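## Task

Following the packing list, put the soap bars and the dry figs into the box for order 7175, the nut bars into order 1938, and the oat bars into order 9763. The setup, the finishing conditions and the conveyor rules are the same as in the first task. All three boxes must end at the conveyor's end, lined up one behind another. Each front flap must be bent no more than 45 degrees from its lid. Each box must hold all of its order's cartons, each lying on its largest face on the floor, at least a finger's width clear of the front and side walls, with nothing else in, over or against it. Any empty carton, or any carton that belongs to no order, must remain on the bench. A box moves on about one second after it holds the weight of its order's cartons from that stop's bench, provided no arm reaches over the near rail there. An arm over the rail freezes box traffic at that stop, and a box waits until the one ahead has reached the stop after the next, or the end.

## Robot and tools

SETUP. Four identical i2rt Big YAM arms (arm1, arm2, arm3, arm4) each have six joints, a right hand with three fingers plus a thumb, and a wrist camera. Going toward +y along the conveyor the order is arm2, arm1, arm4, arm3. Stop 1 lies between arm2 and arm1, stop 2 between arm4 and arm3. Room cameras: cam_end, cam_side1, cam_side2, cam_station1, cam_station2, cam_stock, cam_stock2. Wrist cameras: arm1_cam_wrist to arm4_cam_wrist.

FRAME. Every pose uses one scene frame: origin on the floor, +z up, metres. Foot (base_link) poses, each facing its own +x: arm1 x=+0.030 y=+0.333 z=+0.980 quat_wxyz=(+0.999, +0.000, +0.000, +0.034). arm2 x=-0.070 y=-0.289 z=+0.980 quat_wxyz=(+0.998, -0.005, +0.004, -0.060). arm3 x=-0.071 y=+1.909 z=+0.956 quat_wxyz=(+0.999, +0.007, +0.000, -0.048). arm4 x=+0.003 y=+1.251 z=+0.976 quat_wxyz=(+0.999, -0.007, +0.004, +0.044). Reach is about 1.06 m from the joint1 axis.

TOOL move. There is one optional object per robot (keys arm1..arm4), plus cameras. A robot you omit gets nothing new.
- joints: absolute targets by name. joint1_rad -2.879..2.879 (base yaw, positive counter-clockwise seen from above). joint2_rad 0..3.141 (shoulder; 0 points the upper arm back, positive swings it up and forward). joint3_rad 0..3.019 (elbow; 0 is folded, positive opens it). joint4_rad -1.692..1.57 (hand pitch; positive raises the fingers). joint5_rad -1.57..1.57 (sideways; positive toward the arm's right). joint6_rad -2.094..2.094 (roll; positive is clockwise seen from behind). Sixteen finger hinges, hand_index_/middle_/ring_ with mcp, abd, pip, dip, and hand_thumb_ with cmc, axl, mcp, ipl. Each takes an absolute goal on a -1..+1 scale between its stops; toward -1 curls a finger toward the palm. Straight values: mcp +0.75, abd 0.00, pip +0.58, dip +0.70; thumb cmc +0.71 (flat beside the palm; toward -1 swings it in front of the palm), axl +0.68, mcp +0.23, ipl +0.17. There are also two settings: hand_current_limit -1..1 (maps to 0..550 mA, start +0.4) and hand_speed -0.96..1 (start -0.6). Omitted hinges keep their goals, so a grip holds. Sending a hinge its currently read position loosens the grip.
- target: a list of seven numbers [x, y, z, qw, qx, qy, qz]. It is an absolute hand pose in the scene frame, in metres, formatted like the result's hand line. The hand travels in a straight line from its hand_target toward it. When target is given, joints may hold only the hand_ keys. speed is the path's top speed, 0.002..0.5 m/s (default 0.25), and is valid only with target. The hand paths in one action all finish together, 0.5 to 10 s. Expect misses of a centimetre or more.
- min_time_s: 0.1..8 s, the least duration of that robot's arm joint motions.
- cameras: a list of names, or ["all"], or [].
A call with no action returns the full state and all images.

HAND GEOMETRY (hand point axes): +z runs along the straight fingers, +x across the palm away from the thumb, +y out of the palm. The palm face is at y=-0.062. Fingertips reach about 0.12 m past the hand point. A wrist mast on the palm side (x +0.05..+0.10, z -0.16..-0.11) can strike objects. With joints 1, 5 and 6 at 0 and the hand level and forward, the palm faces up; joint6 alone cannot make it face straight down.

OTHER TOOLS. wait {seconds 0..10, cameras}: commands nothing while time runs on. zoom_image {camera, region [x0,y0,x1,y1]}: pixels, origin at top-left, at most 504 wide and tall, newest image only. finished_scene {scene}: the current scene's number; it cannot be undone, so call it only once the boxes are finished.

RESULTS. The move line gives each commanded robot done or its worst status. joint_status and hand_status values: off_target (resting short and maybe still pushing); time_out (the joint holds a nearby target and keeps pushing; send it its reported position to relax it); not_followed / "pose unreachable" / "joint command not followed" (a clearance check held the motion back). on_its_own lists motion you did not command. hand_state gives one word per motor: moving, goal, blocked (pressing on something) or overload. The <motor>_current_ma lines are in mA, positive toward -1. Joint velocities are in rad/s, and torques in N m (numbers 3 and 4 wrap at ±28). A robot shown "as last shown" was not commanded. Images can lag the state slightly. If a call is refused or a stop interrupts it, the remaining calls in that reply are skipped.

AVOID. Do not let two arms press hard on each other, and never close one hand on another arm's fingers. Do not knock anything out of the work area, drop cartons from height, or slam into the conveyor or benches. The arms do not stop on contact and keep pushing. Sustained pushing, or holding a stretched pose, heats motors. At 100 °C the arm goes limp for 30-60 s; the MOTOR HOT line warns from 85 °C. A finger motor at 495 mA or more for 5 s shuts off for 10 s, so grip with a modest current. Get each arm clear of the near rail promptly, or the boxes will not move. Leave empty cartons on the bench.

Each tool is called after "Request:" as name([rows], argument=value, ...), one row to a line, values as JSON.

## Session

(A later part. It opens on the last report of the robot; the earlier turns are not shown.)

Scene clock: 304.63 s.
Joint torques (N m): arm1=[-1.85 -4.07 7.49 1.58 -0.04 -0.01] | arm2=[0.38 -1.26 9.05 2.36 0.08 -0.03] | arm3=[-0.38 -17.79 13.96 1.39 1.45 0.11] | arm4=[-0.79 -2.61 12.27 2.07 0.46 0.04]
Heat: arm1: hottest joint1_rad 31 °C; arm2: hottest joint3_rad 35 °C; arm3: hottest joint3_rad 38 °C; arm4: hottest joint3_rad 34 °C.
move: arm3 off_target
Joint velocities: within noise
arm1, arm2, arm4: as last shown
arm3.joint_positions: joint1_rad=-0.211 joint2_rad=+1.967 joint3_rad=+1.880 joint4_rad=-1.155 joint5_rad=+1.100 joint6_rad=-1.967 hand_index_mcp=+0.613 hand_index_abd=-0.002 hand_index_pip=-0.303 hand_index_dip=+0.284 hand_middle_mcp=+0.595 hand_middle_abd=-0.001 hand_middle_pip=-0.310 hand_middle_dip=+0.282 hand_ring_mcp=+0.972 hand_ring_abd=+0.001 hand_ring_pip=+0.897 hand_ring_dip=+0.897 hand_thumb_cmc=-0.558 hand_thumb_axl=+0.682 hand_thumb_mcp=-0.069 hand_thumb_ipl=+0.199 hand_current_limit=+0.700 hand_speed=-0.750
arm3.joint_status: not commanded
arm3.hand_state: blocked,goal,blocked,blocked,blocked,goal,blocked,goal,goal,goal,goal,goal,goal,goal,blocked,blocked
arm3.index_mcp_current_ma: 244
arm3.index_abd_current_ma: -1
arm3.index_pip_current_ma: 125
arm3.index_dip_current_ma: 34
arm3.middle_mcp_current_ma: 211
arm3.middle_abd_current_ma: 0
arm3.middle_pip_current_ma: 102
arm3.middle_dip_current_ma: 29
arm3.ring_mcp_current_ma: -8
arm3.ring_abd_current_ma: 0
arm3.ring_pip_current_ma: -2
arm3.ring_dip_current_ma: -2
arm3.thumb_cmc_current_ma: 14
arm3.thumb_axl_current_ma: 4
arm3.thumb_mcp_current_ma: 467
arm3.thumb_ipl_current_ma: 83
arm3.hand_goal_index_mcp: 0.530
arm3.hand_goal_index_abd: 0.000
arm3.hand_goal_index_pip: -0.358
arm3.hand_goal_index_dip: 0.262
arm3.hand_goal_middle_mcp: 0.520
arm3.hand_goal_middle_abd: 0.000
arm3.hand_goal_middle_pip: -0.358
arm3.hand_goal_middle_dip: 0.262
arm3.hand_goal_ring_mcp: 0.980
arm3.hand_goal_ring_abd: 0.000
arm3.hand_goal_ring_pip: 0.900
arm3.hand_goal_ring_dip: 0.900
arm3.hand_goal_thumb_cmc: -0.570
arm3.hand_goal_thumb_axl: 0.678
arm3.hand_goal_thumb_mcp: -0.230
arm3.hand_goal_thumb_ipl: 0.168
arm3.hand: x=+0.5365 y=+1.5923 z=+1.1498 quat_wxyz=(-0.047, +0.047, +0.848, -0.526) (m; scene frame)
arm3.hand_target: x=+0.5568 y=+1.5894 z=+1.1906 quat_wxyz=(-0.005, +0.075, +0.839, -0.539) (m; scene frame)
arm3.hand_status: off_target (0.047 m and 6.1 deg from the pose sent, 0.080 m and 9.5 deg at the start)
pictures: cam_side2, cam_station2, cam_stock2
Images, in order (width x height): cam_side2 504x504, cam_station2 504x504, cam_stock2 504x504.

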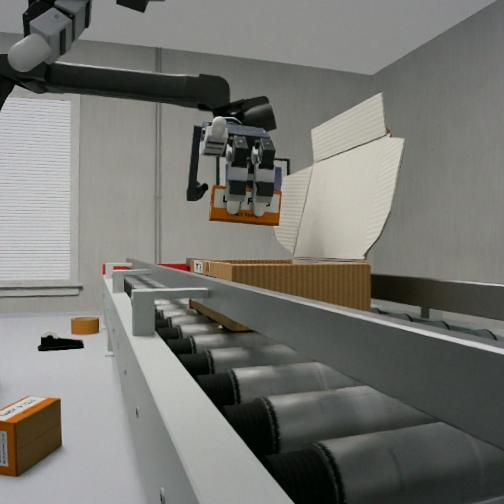

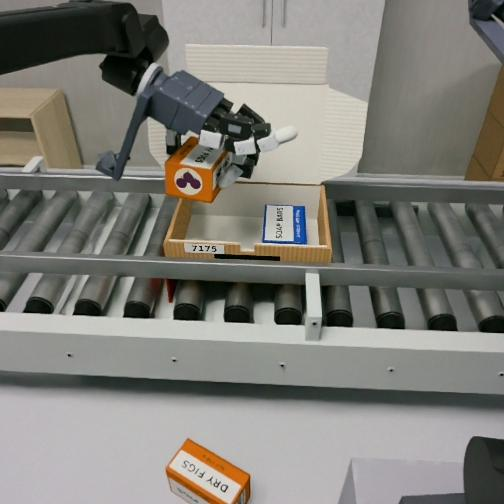

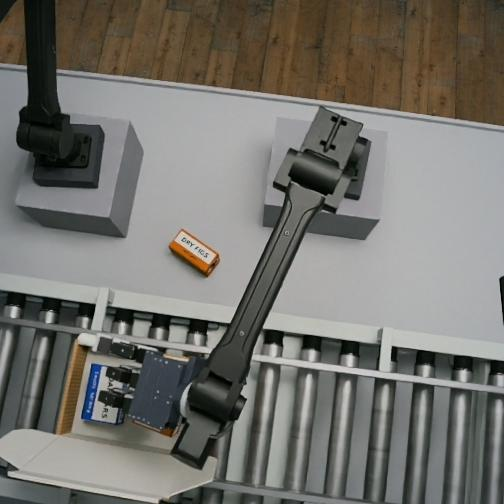

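Request:
move(arm3={"target":[0.588,1.558,1.165,-0.005,0.075,0.839,-0.540],"speed":0.08}, cameras=["cam_side2","cam_stock2","cam_station2"])

Request:
zoom_image(camera="cam_station2", region=[140, 120, 350, 280])

Request:
zoom_image(camera="cam_stock2", region=[50, 320, 230, 480])

Scene clock: 307.33 s.
Joint torques (N m): arm1=[-1.61 -3.84 7.53 1.57 -0.02 -0.01] | arm2=[0.38 -1.2 8.95 2.39 0.06 -0.03] | arm3=[-1.61 -20.25 13.89 1.51 1.03 -0.01] | arm4=[-0.79 -2.61 12.3 2.09 0.46 0.03]
Heat: arm1: hottest joint1_rad 31 °C; arm2: hottest joint3_rad 35 °C; arm3: hottest joint3_rad 39 °C; arm4: hottest joint3_rad 34 °C.
move: arm3 off_target
Joint velocities: within noise
arm1, arm2, arm4: as last shown
arm3.joint_positions: joint1_rad=-0.228 joint2_rad=+2.071 joint3_rad=+1.973 joint4_rad=-1.088 joint5_rad=+1.095 joint6_rad=-2.016 hand_index_mcp=+0.613 hand_index_abd=-0.002 hand_index_pip=-0.303 hand_index_dip=+0.284 hand_middle_mcp=+0.595 hand_middle_abd=-0.001 hand_middle_pip=-0.310 hand_middle_dip=+0.282 hand_ring_mcp=+0.972 hand_ring_abd=+0.001 hand_ring_pip=+0.897 hand_ring_dip=+0.897 hand_thumb_cmc=-0.558 hand_thumb_axl=+0.682 hand_thumb_mcp=-0.069 hand_thumb_ipl=+0.199 hand_current_limit=+0.700 hand_speed=-0.750
arm3.joint_status: not commanded
arm3.hand_state: blocked,goal,blocked,blocked,blocked,goal,blocked,goal,goal,goal,goal,goal,goal,goal,blocked,blocked
arm3.index_mcp_current_ma: 244
arm3.index_abd_current_ma: -1
arm3.index_pip_current_ma: 125
arm3.index_dip_current_ma: 34
arm3.middle_mcp_current_ma: 211
arm3.middle_abd_current_ma: 0
arm3.middle_pip_current_ma: 102
arm3.middle_dip_current_ma: 29
arm3.ring_mcp_current_ma: -8
arm3.ring_abd_current_ma: 0
arm3.ring_pip_current_ma: -2
arm3.ring_dip_current_ma: -2
arm3.thumb_cmc_current_ma: 14
arm3.thumb_axl_current_ma: 4
arm3.thumb_mcp_current_ma: 468
arm3.thumb_ipl_current_ma: 83
arm3.hand_goal_index_mcp: 0.530
arm3.hand_goal_index_abd: 0.000
arm3.hand_goal_index_pip: -0.358
arm3.hand_goal_index_dip: 0.262
arm3.hand_goal_middle_mcp: 0.520
arm3.hand_goal_middle_abd: 0.000
arm3.hand_goal_middle_pip: -0.358
arm3.hand_goal_middle_dip: 0.262
arm3.hand_goal_ring_mcp: 0.980
arm3.hand_goal_ring_abd: 0.000
arm3.hand_goal_ring_pip: 0.900
arm3.hand_goal_ring_dip: 0.900
arm3.hand_goal_thumb_cmc: -0.570
arm3.hand_goal_thumb_axl: 0.678
arm3.hand_goal_thumb_mcp: -0.230
arm3.hand_goal_thumb_ipl: 0.168
arm3.hand: x=+0.5697 y=+1.5701 z=+1.1240 quat_wxyz=(-0.041, +0.048, +0.846, -0.529) (m; scene frame)
arm3.hand_target: x=+0.5849 y=+1.5593 z=+1.1656 quat_wxyz=(-0.005, +0.075, +0.838, -0.540) (m; scene frame)
arm3.hand_status: off_target (0.046 m and 5.3 deg from the pose sent, 0.064 m and 6.1 deg at the start)
pictures: cam_side2, cam_station2, cam_stock2
Images, in order (width x height): cam_side2 504x504, cam_station2 504x504, cam_stock2 504x504.

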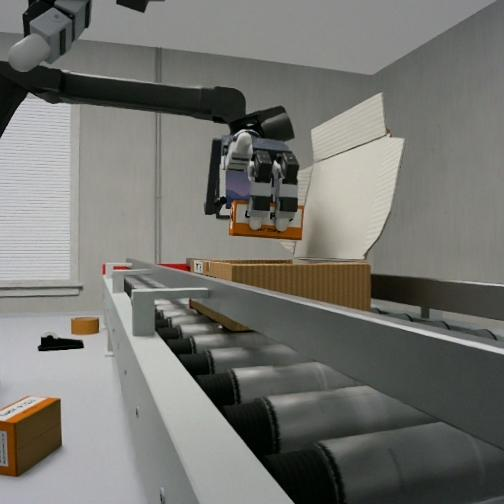

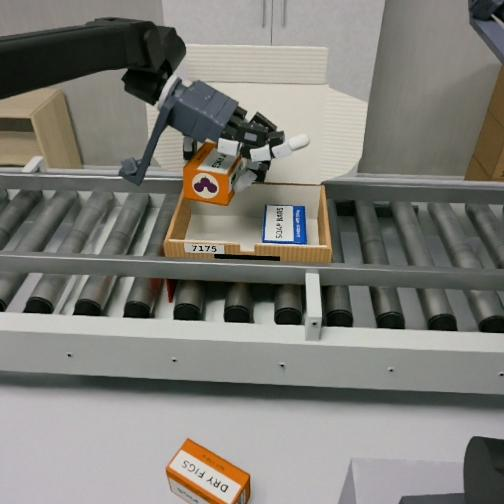

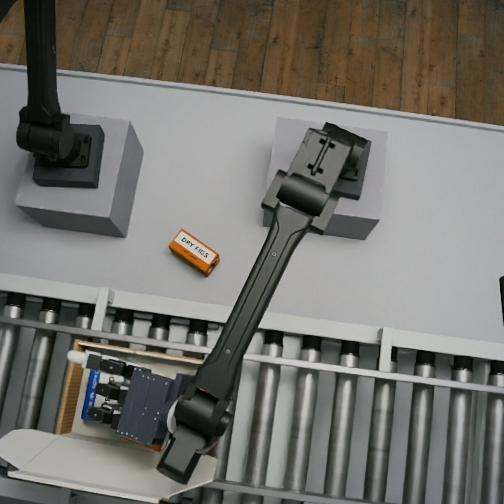

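Scaled by 2.400 from the camera's 504x504 image, which has a finer 720x720 frame.

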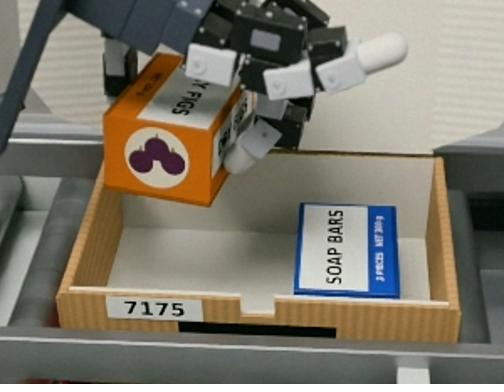

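Scaled by 2.800 from the camera's 504x504 image, which has a finer 720x720 frame.

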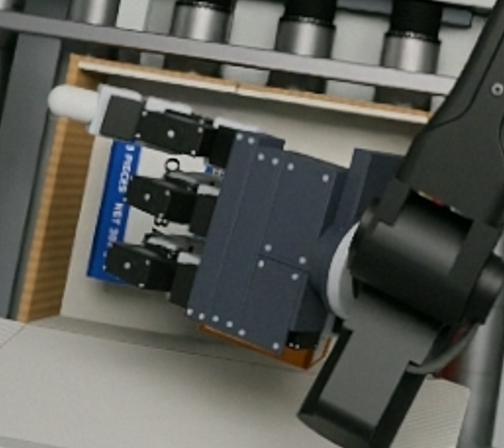

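Request:
move(arm3={"target":[0.590,1.555,1.128,-0.005,0.075,0.839,-0.540],"speed":0.06}, cameras=["cam_side2","cam_stock2","cam_station2"])

Request:
zoom_image(camera="cam_station2", region=[140, 120, 350, 280])

Request:
zoom_image(camera="cam_stock2", region=[50, 320, 230, 480])

Scene clock: 311.47 s.
Joint torques (N m): arm1=[-1.73 -3.9 7.57 1.58 -0.04 -0.01] | arm2=[0.56 -1.2 9.03 2.41 0.07 -0.03] | arm3=[-1.2 -20.01 9.37 1.63 1.02 0.04] | arm4=[-0.91 -2.55 12.3 2.11 0.46 0.04]
Heat: arm1: hottest joint1_rad 31 °C; arm2: hottest joint3_rad 35 °C; arm3: hottest joint3_rad 39 °C; arm4: hottest joint3_rad 34 °C.
move: arm3 off_target
Joint velocities: within noise
arm1, arm2, arm4: as last shown
arm3.joint_positions: joint1_rad=-0.228 joint2_rad=+2.098 joint3_rad=+1.973 joint4_rad=-1.005 joint5_rad=+1.093 joint6_rad=-2.024 hand_index_mcp=+0.613 hand_index_abd=-0.002 hand_index_pip=-0.303 hand_index_dip=+0.284 hand_middle_mcp=+0.595 hand_middle_abd=-0.001 hand_middle_pip=-0.310 hand_middle_dip=+0.282 hand_ring_mcp=+0.972 hand_ring_abd=+0.001 hand_ring_pip=+0.897 hand_ring_dip=+0.897 hand_thumb_cmc=-0.558 hand_thumb_axl=+0.682 hand_thumb_mcp=-0.069 hand_thumb_ipl=+0.199 hand_current_limit=+0.700 hand_speed=-0.750
arm3.joint_status: not commanded
arm3.hand_state: blocked,goal,blocked,blocked,blocked,goal,blocked,goal,goal,goal,goal,goal,goal,goal,blocked,blocked
arm3.index_mcp_current_ma: 244
arm3.index_abd_current_ma: -1
arm3.index_pip_current_ma: 125
arm3.index_dip_current_ma: 34
arm3.middle_mcp_current_ma: 211
arm3.middle_abd_current_ma: 0
arm3.middle_pip_current_ma: 102
arm3.middle_dip_current_ma: 29
arm3.ring_mcp_current_ma: -8
arm3.ring_abd_current_ma: 0
arm3.ring_pip_current_ma: -2
arm3.ring_dip_current_ma: -2
arm3.thumb_cmc_current_ma: 14
arm3.thumb_axl_current_ma: 4
arm3.thumb_mcp_current_ma: 467
arm3.thumb_ipl_current_ma: 83
arm3.hand_goal_index_mcp: 0.530
arm3.hand_goal_index_abd: 0.000
arm3.hand_goal_index_pip: -0.358
arm3.hand_goal_index_dip: 0.262
arm3.hand_goal_middle_mcp: 0.520
arm3.hand_goal_middle_abd: 0.000
arm3.hand_goal_middle_pip: -0.358
arm3.hand_goal_middle_dip: 0.262
arm3.hand_goal_ring_mcp: 0.980
arm3.hand_goal_ring_abd: 0.000
arm3.hand_goal_ring_pip: 0.900
arm3.hand_goal_ring_dip: 0.900
arm3.hand_goal_thumb_cmc: -0.570
arm3.hand_goal_thumb_axl: 0.678
arm3.hand_goal_thumb_mcp: -0.230
arm3.hand_goal_thumb_ipl: 0.168
arm3.hand: x=+0.5870 y=+1.5642 z=+1.1112 quat_wxyz=(-0.020, +0.060, +0.843, -0.534) (m; scene frame)
arm3.hand_target: x=+0.5895 y=+1.5552 z=+1.1282 quat_wxyz=(-0.005, +0.075, +0.838, -0.540) (m; scene frame)
arm3.hand_status: off_target (0.019 m and 2.6 deg from the pose sent, 0.026 m and 5.3 deg at the start)
pictures: cam_side2, cam_station2, cam_stock2
Images, in order (width x height): cam_side2 504x504, cam_station2 504x504, cam_stock2 504x504.

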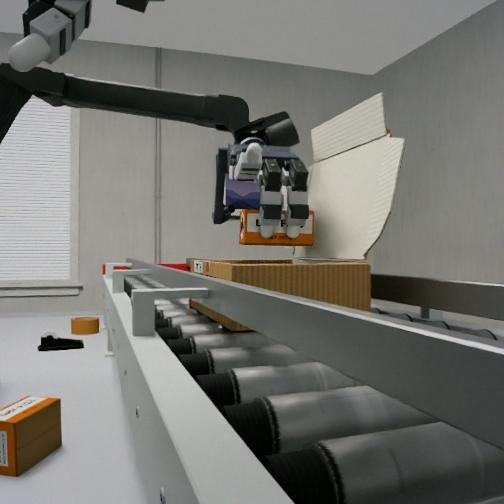

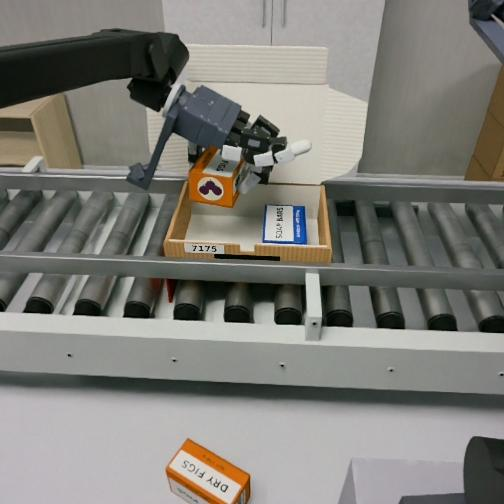

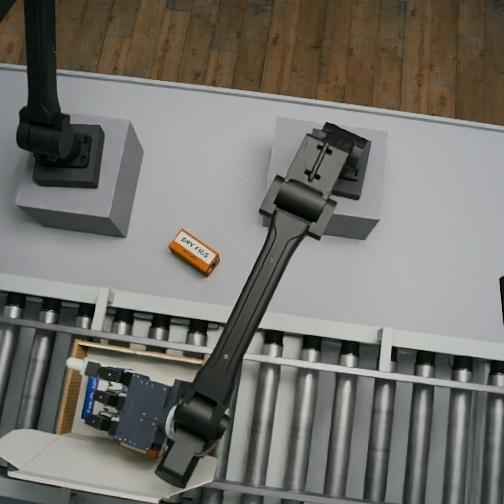

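Scaled by 2.400 from the camera's 504x504 image, which has a finer 720x720 frame.

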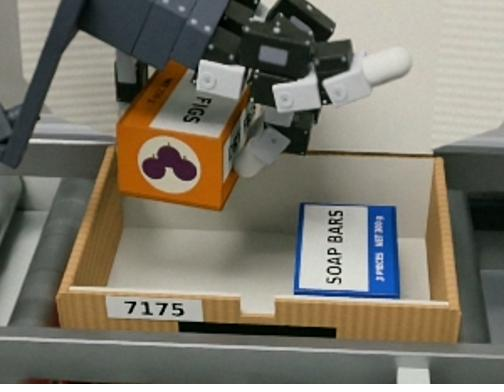

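Scaled by 2.800 from the camera's 504x504 image, which has a finer 720x720 frame.

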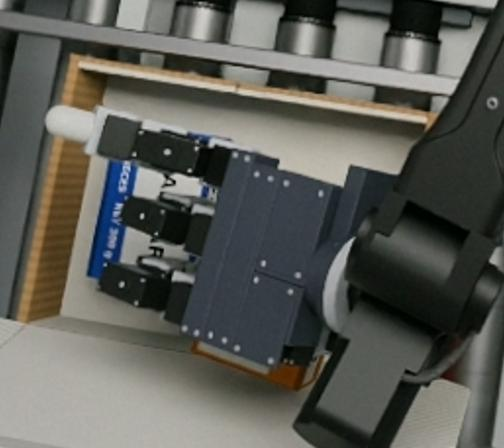

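Request:
move(arm3={"target":[0.548,1.558,1.128,0.0232,0.031,0.8418,-0.5395],"speed":0.06}, cameras=["cam_side2","cam_stock2","cam_station2"])

Request:
zoom_image(camera="cam_station2", region=[140, 120, 350, 280])

Request:
zoom_image(camera="cam_stock2", region=[50, 320, 230, 480])

Scene clock: 315.30 s.
Joint torques (N m): arm1=[-1.85 -3.96 7.5 1.59 -0.04 0] | arm2=[0.5 -0.97 9.05 2.4 0.1 -0.03] | arm3=[-1.55 -20.07 9.05 1.83 0.95 -0.02] | arm4=[-0.85 -2.61 12.27 2.07 0.46 0.04]
Heat: arm1: hottest joint1_rad 31 °C; arm2: hottest joint3_rad 35 °C; arm3: hottest joint3_rad 38 °C; arm4: hottest joint3_rad 34 °C.
move: arm3 off_target
Joint velocities: within noise
arm1, arm2, arm4: as last shown
arm3.joint_positions: joint1_rad=-0.254 joint2_rad=+1.987 joint3_rad=+1.755 joint4_rad=-0.867 joint5_rad=+1.050 joint6_rad=-2.091 hand_index_mcp=+0.613 hand_index_abd=-0.002 hand_index_pip=-0.303 hand_index_dip=+0.284 hand_middle_mcp=+0.595 hand_middle_abd=-0.001 hand_middle_pip=-0.310 hand_middle_dip=+0.282 hand_ring_mcp=+0.972 hand_ring_abd=+0.001 hand_ring_pip=+0.897 hand_ring_dip=+0.897 hand_thumb_cmc=-0.558 hand_thumb_axl=+0.682 hand_thumb_mcp=-0.069 hand_thumb_ipl=+0.199 hand_current_limit=+0.700 hand_speed=-0.750
arm3.joint_status: not commanded
arm3.hand_state: blocked,goal,blocked,blocked,blocked,goal,blocked,goal,goal,goal,goal,goal,goal,goal,blocked,blocked
arm3.index_mcp_current_ma: 244
arm3.index_abd_current_ma: -1
arm3.index_pip_current_ma: 125
arm3.index_dip_current_ma: 34
arm3.middle_mcp_current_ma: 210
arm3.middle_abd_current_ma: 0
arm3.middle_pip_current_ma: 102
arm3.middle_dip_current_ma: 29
arm3.ring_mcp_current_ma: -8
arm3.ring_abd_current_ma: 0
arm3.ring_pip_current_ma: -2
arm3.ring_dip_current_ma: -2
arm3.thumb_cmc_current_ma: 14
arm3.thumb_axl_current_ma: 4
arm3.thumb_mcp_current_ma: 468
arm3.thumb_ipl_current_ma: 83
arm3.hand_goal_index_mcp: 0.530
arm3.hand_goal_index_abd: 0.000
arm3.hand_goal_index_pip: -0.358
arm3.hand_goal_index_dip: 0.262
arm3.hand_goal_middle_mcp: 0.520
arm3.hand_goal_middle_abd: 0.000
arm3.hand_goal_middle_pip: -0.358
arm3.hand_goal_middle_dip: 0.262
arm3.hand_goal_ring_mcp: 0.980
arm3.hand_goal_ring_abd: 0.000
arm3.hand_goal_ring_pip: 0.900
arm3.hand_goal_ring_dip: 0.900
arm3.hand_goal_thumb_cmc: -0.570
arm3.hand_goal_thumb_axl: 0.678
arm3.hand_goal_thumb_mcp: -0.230
arm3.hand_goal_thumb_ipl: 0.168
arm3.hand: x=+0.5448 y=+1.5667 z=+1.0944 quat_wxyz=(-0.021, +0.045, +0.852, -0.521) (m; scene frame)
arm3.hand_target: x=+0.5474 y=+1.5588 z=+1.1279 quat_wxyz=(+0.004, +0.066, +0.845, -0.530) (m; scene frame)
arm3.hand_status: off_target (0.035 m and 5.9 deg from the pose sent, 0.043 m and 5.9 deg at the start; a joint's target at an end of its range on 39 of 48 steps)
pictures: cam_side2, cam_station2, cam_stock2
Images, in order (width x height): cam_side2 504x504, cam_station2 504x504, cam_stock2 504x504.

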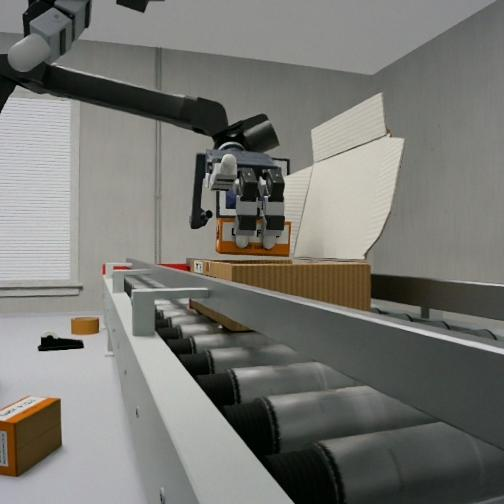

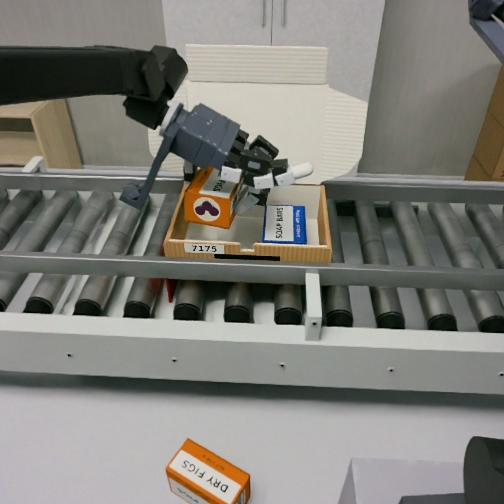

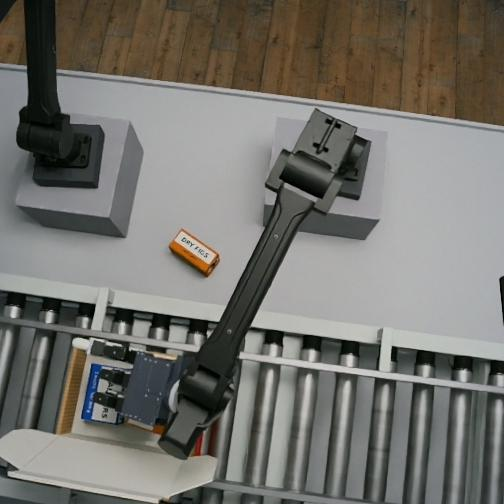

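Scaled by 2.400 from the camera's 504x504 image, which has a finer 720x720 frame.

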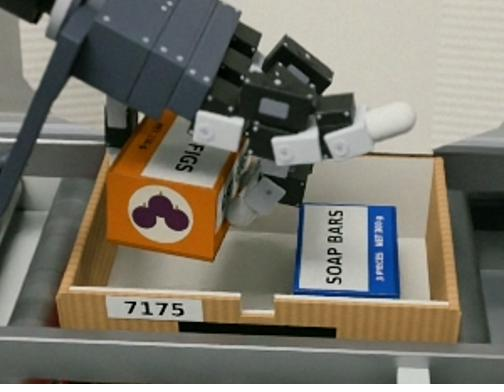

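Scaled by 2.800 from the camera's 504x504 image, which has a finer 720x720 frame.

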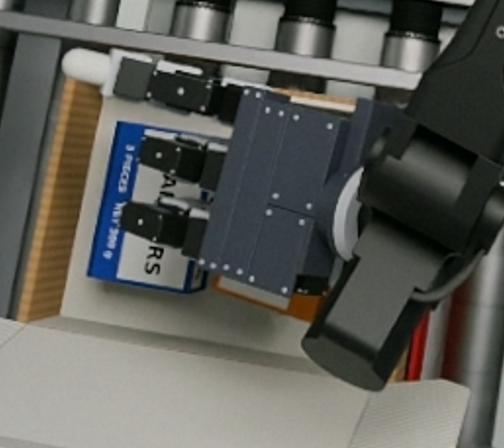

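Request:
move(arm3={"target":[0.557,1.549,1.092,0.0,0.070,0.8418,-0.5353],"speed":0.06}, cameras=["cam_side2","cam_stock2","cam_station2"])

Request:
zoom_image(camera="cam_station2", region=[140, 120, 350, 280])

Request:
zoom_image(camera="cam_stock2", region=[50, 320, 230, 480])

Scene clock: 317.23 s.
Joint torques (N m): arm1=[-1.73 -3.9 7.56 1.58 -0.02 -0.01] | arm2=[0.38 -1.26 9.05 2.3 0.08 -0.03] | arm3=[-1.49 -19.08 9.17 1.94 1.26 0.01] | arm4=[-0.67 -2.67 12.29 2.09 0.46 0.05]
Heat: arm1: hottest joint1_rad 31 °C; arm2: hottest joint3_rad 35 °C; arm3: hottest joint3_rad 38 °C; arm4: hottest joint3_rad 34 °C.
move: arm3 off_target
Joint velocities: within noise
arm1.joint_positions: joint1_rad=-0.690 joint2_rad=+0.853 joint3_rad=+1.060 joint4_rad=-1.465 joint5_rad=+0.003 joint6_rad=-0.010 hand_index_mcp=+0.780 hand_index_abd=-0.078 hand_index_pip=+0.001 hand_index_dip=-0.017 hand_middle_mcp=+0.780 hand_middle_abd=+0.077 hand_middle_pip=+0.002 hand_middle_dip=-0.017 hand_ring_mcp=+0.974 hand_ring_abd=+0.002 hand_ring_pip=+0.895 hand_ring_dip=+0.897 hand_thumb_cmc=-0.571 hand_thumb_axl=+0.680 hand_thumb_mcp=+0.086 hand_thumb_ipl=+0.169 hand_current_limit=+0.700 hand_speed=-0.750
arm1.joint_status: not commanded
arm1.hand_state: goal,goal,goal,goal,goal,goal,goal,goal,goal,goal,goal,goal,goal,goal,goal,goal
arm1.index_mcp_current_ma: 0
arm1.index_abd_current_ma: 0
arm1.index_pip_current_ma: 0
arm1.index_dip_current_ma: 1
arm1.middle_mcp_current_ma: 0
arm1.middle_abd_current_ma: -1
arm1.middle_pip_current_ma: 0
arm1.middle_dip_current_ma: 1
arm1.ring_mcp_current_ma: -2
arm1.ring_abd_current_ma: 0
arm1.ring_pip_current_ma: -2
arm1.ring_dip_current_ma: -1
arm1.thumb_cmc_current_ma: 0
arm1.thumb_axl_current_ma: 0
arm1.thumb_mcp_current_ma: -2
arm1.thumb_ipl_current_ma: 0
arm1.hand_goal_index_mcp: 0.780
arm1.hand_goal_index_abd: -0.080
arm1.hand_goal_index_pip: 0.000
arm1.hand_goal_index_dip: -0.020
arm1.hand_goal_middle_mcp: 0.780
arm1.hand_goal_middle_abd: 0.080
arm1.hand_goal_middle_pip: 0.000
arm1.hand_goal_middle_dip: -0.020
arm1.hand_goal_ring_mcp: 0.980
arm1.hand_goal_ring_abd: 0.000
arm1.hand_goal_ring_pip: 0.900
arm1.hand_goal_ring_dip: 0.900
arm1.hand_goal_thumb_cmc: -0.570
arm1.hand_goal_thumb_axl: 0.678
arm1.hand_goal_thumb_mcp: 0.090
arm1.hand_goal_thumb_ipl: 0.168
arm1.hand: x=+0.3051 y=+0.1072 z=+1.3096 quat_wxyz=(+0.139, +0.877, +0.455, +0.069) (m; scene frame)
arm1.hand_target: x=+0.3037 y=+0.1036 z=+1.3074 quat_wxyz=(+0.142, +0.880, +0.447, +0.072) (m; scene frame)
arm1.hand_status: not commanded
arm2: as last shown
arm3.joint_positions: joint1_rad=-0.259 joint2_rad=+2.019 joint3_rad=+1.744 joint4_rad=-0.800 joint5_rad=+1.055 joint6_rad=-2.092 hand_index_mcp=+0.613 hand_index_abd=-0.002 hand_index_pip=-0.303 hand_index_dip=+0.284 hand_middle_mcp=+0.595 hand_middle_abd=-0.001 hand_middle_pip=-0.310 hand_middle_dip=+0.282 hand_ring_mcp=+0.972 hand_ring_abd=+0.001 hand_ring_pip=+0.897 hand_ring_dip=+0.897 hand_thumb_cmc=-0.558 hand_thumb_axl=+0.682 hand_thumb_mcp=-0.069 hand_thumb_ipl=+0.199 hand_current_limit=+0.700 hand_speed=-0.750
arm3.joint_status: not commanded
arm3.hand_state: blocked,goal,blocked,blocked,blocked,goal,blocked,goal,goal,goal,goal,goal,goal,goal,blocked,blocked
arm3.index_mcp_current_ma: 244
arm3.index_abd_current_ma: -1
arm3.index_pip_current_ma: 125
arm3.index_dip_current_ma: 34
arm3.middle_mcp_current_ma: 210
arm3.middle_abd_current_ma: 0
arm3.middle_pip_current_ma: 102
arm3.middle_dip_current_ma: 29
arm3.ring_mcp_current_ma: -8
arm3.ring_abd_current_ma: 0
arm3.ring_pip_current_ma: -2
arm3.ring_dip_current_ma: -2
arm3.thumb_cmc_current_ma: 14
arm3.thumb_axl_current_ma: 4
arm3.thumb_mcp_current_ma: 468
arm3.thumb_ipl_current_ma: 83
arm3.hand_goal_index_mcp: 0.530
arm3.hand_goal_index_abd: 0.000
arm3.hand_goal_index_pip: -0.358
arm3.hand_goal_index_dip: 0.262
arm3.hand_goal_middle_mcp: 0.520
arm3.hand_goal_middle_abd: 0.000
arm3.hand_goal_middle_pip: -0.358
arm3.hand_goal_middle_dip: 0.262
arm3.hand_goal_ring_mcp: 0.980
arm3.hand_goal_ring_abd: 0.000
arm3.hand_goal_ring_pip: 0.900
arm3.hand_goal_ring_dip: 0.900
arm3.hand_goal_thumb_cmc: -0.570
arm3.hand_goal_thumb_axl: 0.678
arm3.hand_goal_thumb_mcp: -0.230
arm3.hand_goal_thumb_ipl: 0.168
arm3.hand: x=+0.5529 y=+1.5591 z=+1.0734 quat_wxyz=(-0.015, +0.054, +0.849, -0.526) (m; scene frame)
arm3.hand_target: x=+0.5565 y=+1.5493 z=+1.0920 quat_wxyz=(-0.001, +0.070, +0.842, -0.535) (m; scene frame)
arm3.hand_status: off_target (0.022 m and 2.9 deg from the pose sent, 0.022 m and 4.2 deg at the start; a joint's target at an end of its range on 28 of 40 steps)
arm4.joint_positions: joint1_rad=-0.183 joint2_rad=+0.834 joint3_rad=+1.122 joint4_rad=-1.528 joint5_rad=+0.351 joint6_rad=-0.209 hand_index_mcp=+0.780 hand_index_abd=-0.002 hand_index_pip=-0.355 hand_index_dip=+0.265 hand_middle_mcp=+0.780 hand_middle_abd=-0.001 hand_middle_pip=-0.355 hand_middle_dip=+0.266 hand_ring_mcp=+0.973 hand_ring_abd=+0.000 hand_ring_pip=+0.896 hand_ring_dip=+0.897 hand_thumb_cmc=-0.571 hand_thumb_axl=+0.679 hand_thumb_mcp=+0.086 hand_thumb_ipl=+0.169 hand_current_limit=+0.700 hand_speed=-0.750
arm4.joint_status: not commanded
arm4.hand_state: goal,goal,goal,goal,goal,goal,goal,goal,goal,goal,goal,goal,goal,goal,goal,goal
arm4.index_mcp_current_ma: 0
arm4.index_abd_current_ma: -4
arm4.index_pip_current_ma: 9
arm4.index_dip_current_ma: 10
arm4.middle_mcp_current_ma: 0
arm4.middle_abd_current_ma: -3
arm4.middle_pip_current_ma: 8
arm4.middle_dip_current_ma: 12
arm4.ring_mcp_current_ma: -25
arm4.ring_abd_current_ma: 1
arm4.ring_pip_current_ma: -12
arm4.ring_dip_current_ma: -8
arm4.thumb_cmc_current_ma: -3
arm4.thumb_axl_current_ma: 5
arm4.thumb_mcp_current_ma: -19
arm4.thumb_ipl_current_ma: 4
arm4.hand_goal_index_mcp: 0.780
arm4.hand_goal_index_abd: 0.000
arm4.hand_goal_index_pip: -0.358
arm4.hand_goal_index_dip: 0.262
arm4.hand_goal_middle_mcp: 0.780
arm4.hand_goal_middle_abd: 0.000
arm4.hand_goal_middle_pip: -0.358
arm4.hand_goal_middle_dip: 0.262
arm4.hand_goal_ring_mcp: 0.980
arm4.hand_goal_ring_abd: 0.000
arm4.hand_goal_ring_pip: 0.900
arm4.hand_goal_ring_dip: 0.900
arm4.hand_goal_thumb_cmc: -0.570
arm4.hand_goal_thumb_axl: 0.678
arm4.hand_goal_thumb_mcp: 0.090
arm4.hand_goal_thumb_ipl: 0.168
arm4.hand: x=+0.3417 y=+1.1598 z=+1.3455 quat_wxyz=(+0.235, +0.666, +0.706, -0.051) (m; scene frame)
arm4.hand_target: x=+0.3433 y=+1.1570 z=+1.3695 quat_wxyz=(+0.258, +0.666, +0.699, -0.037) (m; scene frame)
arm4.hand_status: not commanded
pictures: cam_side2, cam_station2, cam_stock2
Images, in order (width x height): cam_side2 504x504, cam_station2 504x504, cam_stock2 504x504.

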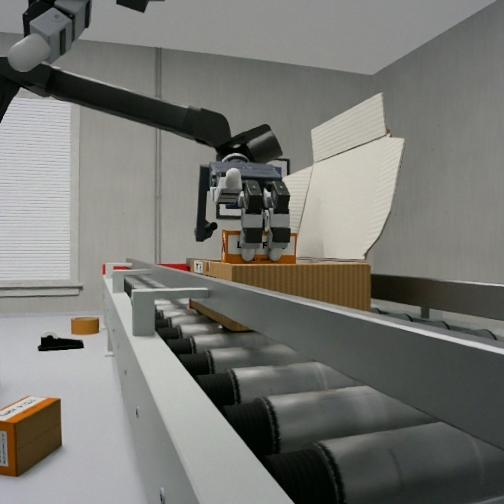

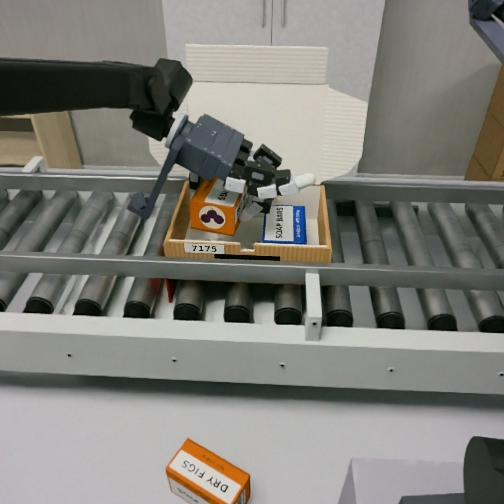

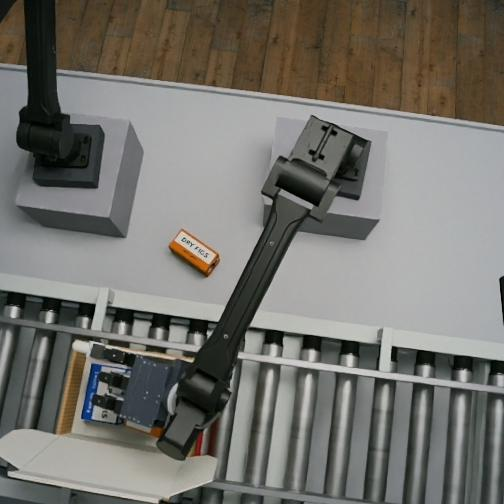

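Scaled by 2.400 from the camera's 504x504 image, which has a finer 720x720 frame.

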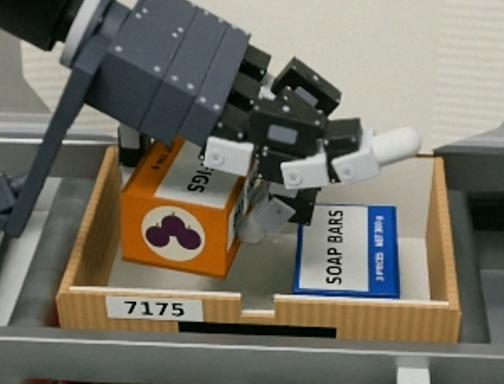

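Scaled by 2.800 from the camera's 504x504 image, which has a finer 720x720 frame.

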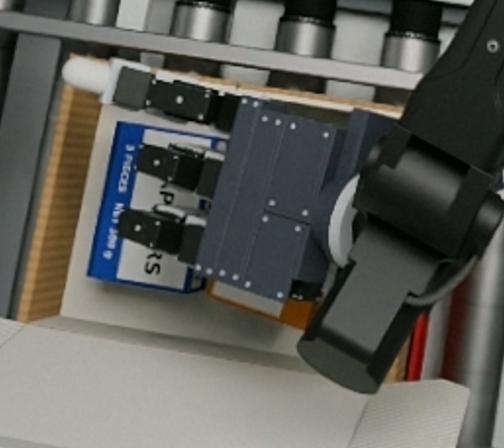

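Request:
move(arm3={"target":[0.553,1.549,1.055,0.0,0.070,0.8418,-0.5353],"speed":0.05}, cameras=["cam_side2","cam_stock2","cam_station2"])

Request:
zoom_image(camera="cam_station2", region=[140, 120, 350, 280])

Request:
zoom_image(camera="cam_stock2", region=[50, 320, 230, 480])

Scene clock: 318.90 s.
Joint torques (N m): arm1=[-1.79 -3.72 7.51 1.54 -0.03 0] | arm2=[0.67 -1.32 8.99 2.35 0.09 -0.04] | arm3=[-1.32 -18.84 8.91 1.76 1.2 0.02] | arm4=[-0.85 -2.73 12.3 2.06 0.46 0.03]
Heat: arm1: hottest joint1_rad 31 °C; arm2: hottest joint3_rad 35 °C; arm3: hottest joint3_rad 38 °C; arm4: hottest joint3_rad 34 °C.
move: arm3 off_target
Joint velocities: within noise
arm1, arm2, arm4: as last shown
arm3.joint_positions: joint1_rad=-0.261 joint2_rad=+2.038 joint3_rad=+1.678 joint4_rad=-0.711 joint5_rad=+1.056 joint6_rad=-2.092 hand_index_mcp=+0.613 hand_index_abd=-0.002 hand_index_pip=-0.303 hand_index_dip=+0.284 hand_middle_mcp=+0.595 hand_middle_abd=-0.001 hand_middle_pip=-0.310 hand_middle_dip=+0.282 hand_ring_mcp=+0.972 hand_ring_abd=+0.001 hand_ring_pip=+0.897 hand_ring_dip=+0.897 hand_thumb_cmc=-0.558 hand_thumb_axl=+0.682 hand_thumb_mcp=-0.069 hand_thumb_ipl=+0.199 hand_current_limit=+0.700 hand_speed=-0.750
arm3.joint_status: not commanded
arm3.hand_state: blocked,goal,blocked,blocked,blocked,goal,blocked,goal,goal,goal,goal,goal,goal,goal,blocked,blocked
arm3.index_mcp_current_ma: 244
arm3.index_abd_current_ma: -1
arm3.index_pip_current_ma: 125
arm3.index_dip_current_ma: 34
arm3.middle_mcp_current_ma: 210
arm3.middle_abd_current_ma: 0
arm3.middle_pip_current_ma: 102
arm3.middle_dip_current_ma: 29
arm3.ring_mcp_current_ma: -8
arm3.ring_abd_current_ma: 0
arm3.ring_pip_current_ma: -2
arm3.ring_dip_current_ma: -2
arm3.thumb_cmc_current_ma: 14
arm3.thumb_axl_current_ma: 4
arm3.thumb_mcp_current_ma: 467
arm3.thumb_ipl_current_ma: 83
arm3.hand_goal_index_mcp: 0.530
arm3.hand_goal_index_abd: 0.000
arm3.hand_goal_index_pip: -0.358
arm3.hand_goal_index_dip: 0.262
arm3.hand_goal_middle_mcp: 0.520
arm3.hand_goal_middle_abd: 0.000
arm3.hand_goal_middle_pip: -0.358
arm3.hand_goal_middle_dip: 0.262
arm3.hand_goal_ring_mcp: 0.980
arm3.hand_goal_ring_abd: 0.000
arm3.hand_goal_ring_pip: 0.900
arm3.hand_goal_ring_dip: 0.900
arm3.hand_goal_thumb_cmc: -0.570
arm3.hand_goal_thumb_axl: 0.678
arm3.hand_goal_thumb_mcp: -0.230
arm3.hand_goal_thumb_ipl: 0.168
arm3.hand: x=+0.5487 y=+1.5594 z=+1.0390 quat_wxyz=(-0.014, +0.056, +0.848, -0.527) (m; scene frame)
arm3.hand_target: x=+0.5526 y=+1.5493 z=+1.0552 quat_wxyz=(-0.001, +0.072, +0.842, -0.535) (m; scene frame)
arm3.hand_status: off_target (0.020 m and 2.6 deg from the pose sent, 0.021 m and 2.8 deg at the start; a joint's target at an end of its range on 33 of 39 steps)
pictures: cam_side2, cam_station2, cam_stock2
Images, in order (width x height): cam_side2 504x504, cam_station2 504x504, cam_stock2 504x504.

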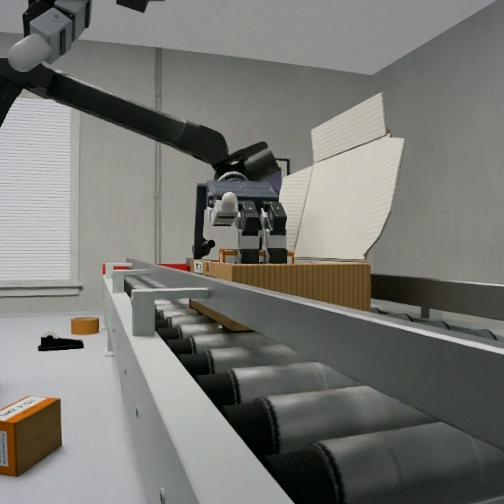

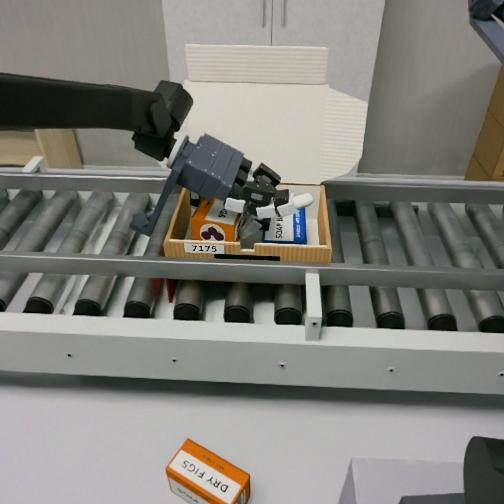

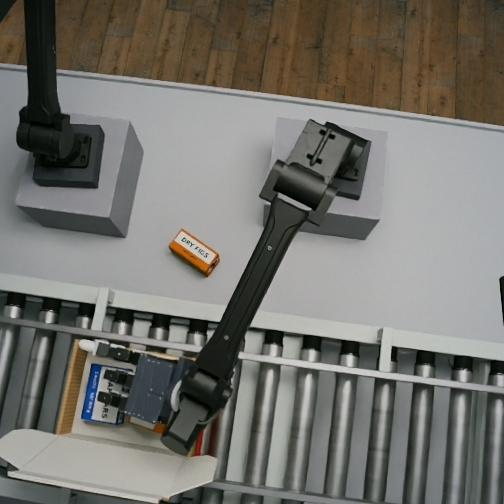

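Scaled by 2.400 from the camera's 504x504 image, which has a finer 720x720 frame.

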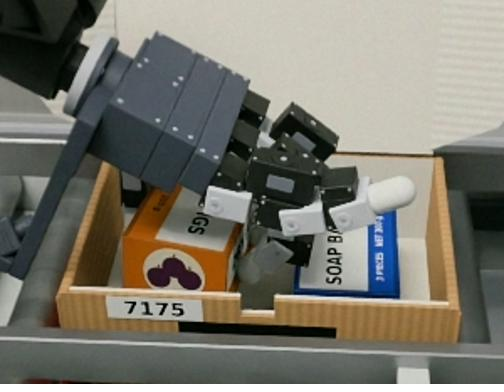

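Scaled by 2.800 from the camera's 504x504 image, which has a finer 720x720 frame.

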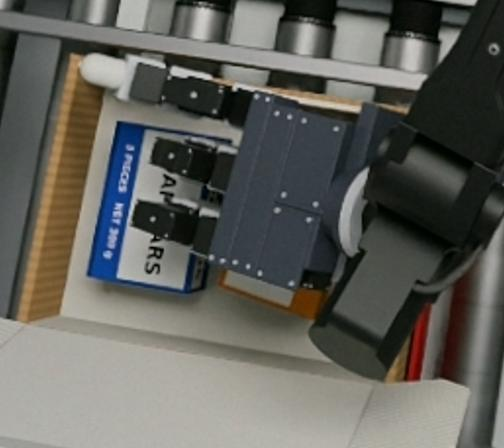

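Request:
move(arm3={"target":[0.564,1.549,1.033,0.0,0.070,0.8418,-0.5353],"speed":0.04}, cameras=["cam_side2","cam_stock2","cam_station2"])

Request:
zoom_image(camera="cam_station2", region=[140, 120, 350, 280])

Request:
zoom_image(camera="cam_stock2", region=[50, 320, 230, 480])

Scene clock: 320.37 s.
Joint torques (N m): arm1=[-1.73 -4.07 7.46 1.57 -0.03 -0.01] | arm2=[0.73 -1.2 9.01 2.39 0.08 -0.01] | arm3=[-1.14 -17.96 9.91 2.1 0.95 0.04] | arm4=[-0.73 -2.61 12.34 2.09 0.46 0.03]
Heat: arm1: hottest joint1_rad 31 °C; arm2: hottest joint3_rad 35 °C; arm3: hottest joint3_rad 38 °C; arm4: hottest joint3_rad 34 °C.
move: arm3 off_target
Joint velocities: within noise
arm1, arm4: as last shown
arm2.joint_positions: joint1_rad=-0.124 joint2_rad=+0.644 joint3_rad=+1.406 joint4_rad=-1.239 joint5_rad=+0.070 joint6_rad=+1.094 hand_index_mcp=+0.755 hand_index_abd=+0.000 hand_index_pip=+0.577 hand_index_dip=+0.696 hand_middle_mcp=+0.755 hand_middle_abd=+0.000 hand_middle_pip=+0.577 hand_middle_dip=+0.696 hand_ring_mcp=+0.755 hand_ring_abd=+0.000 hand_ring_pip=+0.577 hand_ring_dip=+0.696 hand_thumb_cmc=+0.715 hand_thumb_axl=+0.677 hand_thumb_mcp=+0.226 hand_thumb_ipl=+0.168 hand_current_limit=+0.400 hand_speed=-0.600
arm2.joint_status: not commanded
arm2.hand_state: goal,goal,overload,goal,goal,goal,goal,goal,goal,goal,goal,goal,goal,goal,goal,goal
arm2.index_mcp_current_ma: 0
arm2.index_abd_current_ma: 0
arm2.index_pip_current_ma: 0
arm2.index_dip_current_ma: 0
arm2.middle_mcp_current_ma: 0
arm2.middle_abd_current_ma: 0
arm2.middle_pip_current_ma: 0
arm2.middle_dip_current_ma: 0
arm2.ring_mcp_current_ma: 0
arm2.ring_abd_current_ma: 0
arm2.ring_pip_current_ma: 0
arm2.ring_dip_current_ma: 0
arm2.thumb_cmc_current_ma: 0
arm2.thumb_axl_current_ma: 0
arm2.thumb_mcp_current_ma: 0
arm2.thumb_ipl_current_ma: 0
arm2.hand_goal_index_mcp: 0.754
arm2.hand_goal_index_abd: 0.000
arm2.hand_goal_index_pip: 0.576
arm2.hand_goal_index_dip: 0.696
arm2.hand_goal_middle_mcp: 0.754
arm2.hand_goal_middle_abd: 0.000
arm2.hand_goal_middle_pip: 0.576
arm2.hand_goal_middle_dip: 0.696
arm2.hand_goal_ring_mcp: 0.754
arm2.hand_goal_ring_abd: 0.000
arm2.hand_goal_ring_pip: 0.576
arm2.hand_goal_ring_dip: 0.696
arm2.hand_goal_thumb_cmc: 0.714
arm2.hand_goal_thumb_axl: 0.678
arm2.hand_goal_thumb_mcp: 0.226
arm2.hand_goal_thumb_ipl: 0.168
arm2.hand: x=+0.1623 y=-0.4413 z=+1.5615 quat_wxyz=(+0.215, +0.851, +0.084, +0.472) (m; scene frame)
arm2.hand_target: x=+0.1589 y=-0.4403 z=+1.5764 quat_wxyz=(+0.220, +0.842, +0.083, +0.486) (m; scene frame)
arm2.hand_status: not commanded
arm3.joint_positions: joint1_rad=-0.261 joint2_rad=+2.072 joint3_rad=+1.678 joint4_rad=-0.682 joint5_rad=+1.063 joint6_rad=-2.092 hand_index_mcp=+0.612 hand_index_abd=-0.002 hand_index_pip=-0.303 hand_index_dip=+0.285 hand_middle_mcp=+0.595 hand_middle_abd=-0.001 hand_middle_pip=-0.310 hand_middle_dip=+0.282 hand_ring_mcp=+0.972 hand_ring_abd=+0.001 hand_ring_pip=+0.897 hand_ring_dip=+0.897 hand_thumb_cmc=-0.559 hand_thumb_axl=+0.682 hand_thumb_mcp=-0.069 hand_thumb_ipl=+0.199 hand_current_limit=+0.700 hand_speed=-0.750
arm3.joint_status: not commanded
arm3.hand_state: blocked,goal,blocked,blocked,blocked,goal,blocked,goal,goal,goal,goal,goal,goal,goal,blocked,blocked
arm3.index_mcp_current_ma: 241
arm3.index_abd_current_ma: -1
arm3.index_pip_current_ma: 125
arm3.index_dip_current_ma: 35
arm3.middle_mcp_current_ma: 210
arm3.middle_abd_current_ma: 0
arm3.middle_pip_current_ma: 102
arm3.middle_dip_current_ma: 29
arm3.ring_mcp_current_ma: -9
arm3.ring_abd_current_ma: 0
arm3.ring_pip_current_ma: -2
arm3.ring_dip_current_ma: -2
arm3.thumb_cmc_current_ma: 13
arm3.thumb_axl_current_ma: 4
arm3.thumb_mcp_current_ma: 468
arm3.thumb_ipl_current_ma: 85
arm3.hand_goal_index_mcp: 0.530
arm3.hand_goal_index_abd: 0.000
arm3.hand_goal_index_pip: -0.358
arm3.hand_goal_index_dip: 0.262
arm3.hand_goal_middle_mcp: 0.520
arm3.hand_goal_middle_abd: 0.000
arm3.hand_goal_middle_pip: -0.358
arm3.hand_goal_middle_dip: 0.262
arm3.hand_goal_ring_mcp: 0.980
arm3.hand_goal_ring_abd: 0.000
arm3.hand_goal_ring_pip: 0.900
arm3.hand_goal_ring_dip: 0.900
arm3.hand_goal_thumb_cmc: -0.570
arm3.hand_goal_thumb_axl: 0.678
arm3.hand_goal_thumb_mcp: -0.230
arm3.hand_goal_thumb_ipl: 0.168
arm3.hand: x=+0.5522 y=+1.5571 z=+1.0192 quat_wxyz=(-0.018, +0.055, +0.847, -0.529) (m; scene frame)
arm3.hand_target: x=+0.5634 y=+1.5493 z=+1.0333 quat_wxyz=(+0.000, +0.070, +0.842, -0.535) (m; scene frame)
arm3.hand_status: off_target (0.020 m and 2.8 deg from the pose sent, 0.019 m and 2.6 deg at the start)
pictures: cam_side2, cam_station2, cam_stock2
Images, in order (width x height): cam_side2 504x504, cam_station2 504x504, cam_stock2 504x504.

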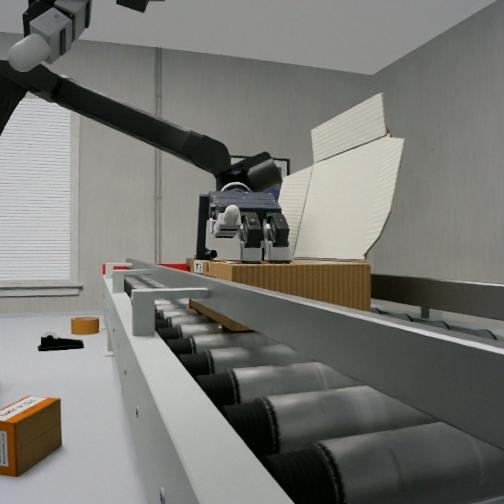

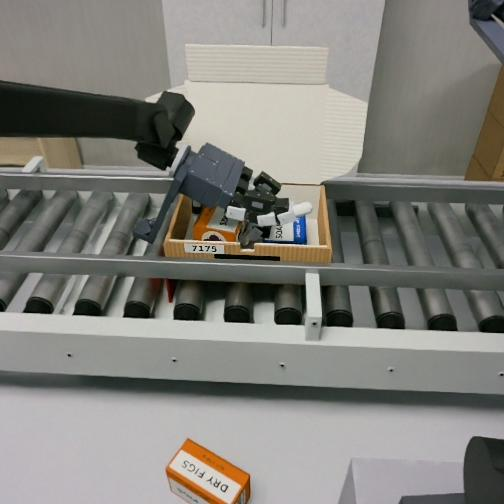

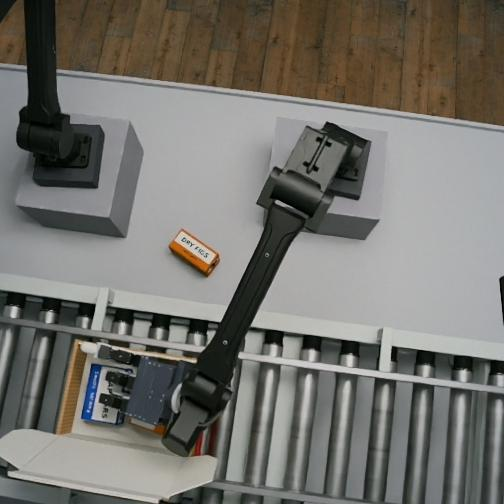

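Scaled by 2.400 from the camera's 504x504 image, which has a finer 720x720 frame.

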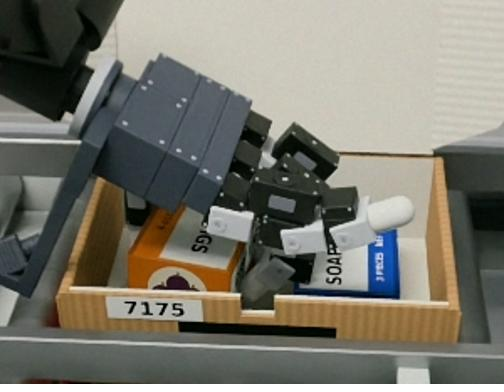

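Scaled by 2.800 from the camera's 504x504 image, which has a finer 720x720 frame.

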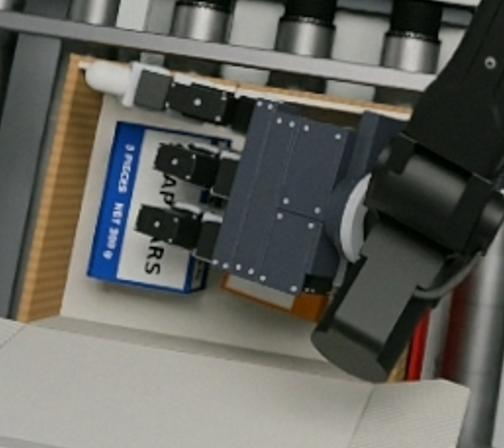

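Request:
move(arm3={"target":[0.574,1.549,1.020,0.0,0.070,0.8418,-0.5353],"speed":0.04}, cameras=["cam_station2"])

Request:
zoom_image(camera="cam_station2", region=[140, 120, 350, 280])

Scene clock: 321.53 s.
Joint torques (N m): arm1=[-1.73 -3.9 7.51 1.54 -0.02 -0.01] | arm2=[0.44 -1.14 9.02 2.45 0.09 -0.03] | arm3=[-0.67 -16.15 11.52 1.83 0.51 0.09] | arm4=[-0.73 -2.49 12.25 2.07 0.47 0.03]
Heat: arm1: hottest joint1_rad 31 °C; arm2: hottest joint3_rad 35 °C; arm3: hottest joint3_rad 38 °C; arm4: hottest joint3_rad 34 °C.
move: arm3 off_target
Joint velocities: within noise
arm1, arm2, arm4: as last shown
arm3.joint_positions: joint1_rad=-0.261 joint2_rad=+2.082 joint3_rad=+1.684 joint4_rad=-0.676 joint5_rad=+1.077 joint6_rad=-2.092 hand_index_mcp=+0.612 hand_index_abd=-0.002 hand_index_pip=-0.303 hand_index_dip=+0.285 hand_middle_mcp=+0.595 hand_middle_abd=-0.006 hand_middle_pip=-0.310 hand_middle_dip=+0.282 hand_ring_mcp=+0.972 hand_ring_abd=+0.001 hand_ring_pip=+0.897 hand_ring_dip=+0.897 hand_thumb_cmc=-0.559 hand_thumb_axl=+0.682 hand_thumb_mcp=-0.069 hand_thumb_ipl=+0.199 hand_current_limit=+0.700 hand_speed=-0.750
arm3.joint_status: not commanded
arm3.hand_state: blocked,goal,blocked,blocked,blocked,goal,blocked,goal,goal,goal,goal,goal,goal,goal,blocked,blocked
arm3.index_mcp_current_ma: 241
arm3.index_abd_current_ma: -1
arm3.index_pip_current_ma: 125
arm3.index_dip_current_ma: 35
arm3.middle_mcp_current_ma: 210
arm3.middle_abd_current_ma: -4
arm3.middle_pip_current_ma: 102
arm3.middle_dip_current_ma: 29
arm3.ring_mcp_current_ma: -9
arm3.ring_abd_current_ma: 0
arm3.ring_pip_current_ma: -2
arm3.ring_dip_current_ma: -2
arm3.thumb_cmc_current_ma: 12
arm3.thumb_axl_current_ma: 4
arm3.thumb_mcp_current_ma: 468
arm3.thumb_ipl_current_ma: 85
arm3.hand_goal_index_mcp: 0.530
arm3.hand_goal_index_abd: 0.000
arm3.hand_goal_index_pip: -0.358
arm3.hand_goal_index_dip: 0.262
arm3.hand_goal_middle_mcp: 0.520
arm3.hand_goal_middle_abd: 0.000
arm3.hand_goal_middle_pip: -0.358
arm3.hand_goal_middle_dip: 0.262
arm3.hand_goal_ring_mcp: 0.980
arm3.hand_goal_ring_abd: 0.000
arm3.hand_goal_ring_pip: 0.900
arm3.hand_goal_ring_dip: 0.900
arm3.hand_goal_thumb_cmc: -0.570
arm3.hand_goal_thumb_axl: 0.678
arm3.hand_goal_thumb_mcp: -0.230
arm3.hand_goal_thumb_ipl: 0.168
arm3.hand: x=+0.5532 y=+1.5547 z=+1.0161 quat_wxyz=(-0.021, +0.057, +0.844, -0.534) (m; scene frame)
arm3.hand_target: x=+0.5729 y=+1.5495 z=+1.0205 quat_wxyz=(+0.000, +0.070, +0.842, -0.535) (m; scene frame)
arm3.hand_status: off_target (0.022 m and 2.8 deg from the pose sent, 0.023 m and 2.8 deg at the start)
pictures: cam_station2
Images, in order (width x height): cam_station2 504x504.

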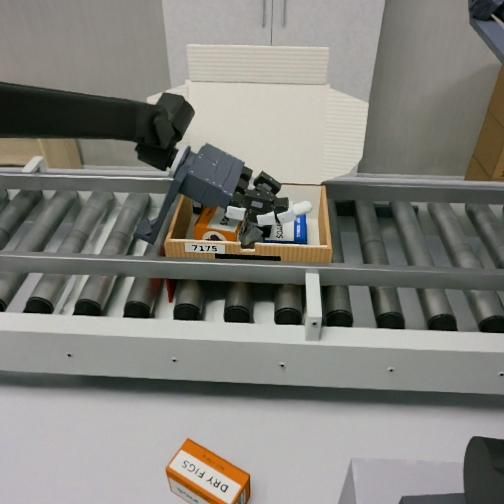

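Scaled by 2.400 from the camera's 504x504 image, which has a finer 720x720 frame.

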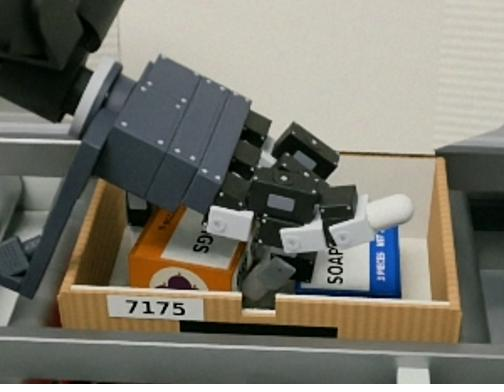

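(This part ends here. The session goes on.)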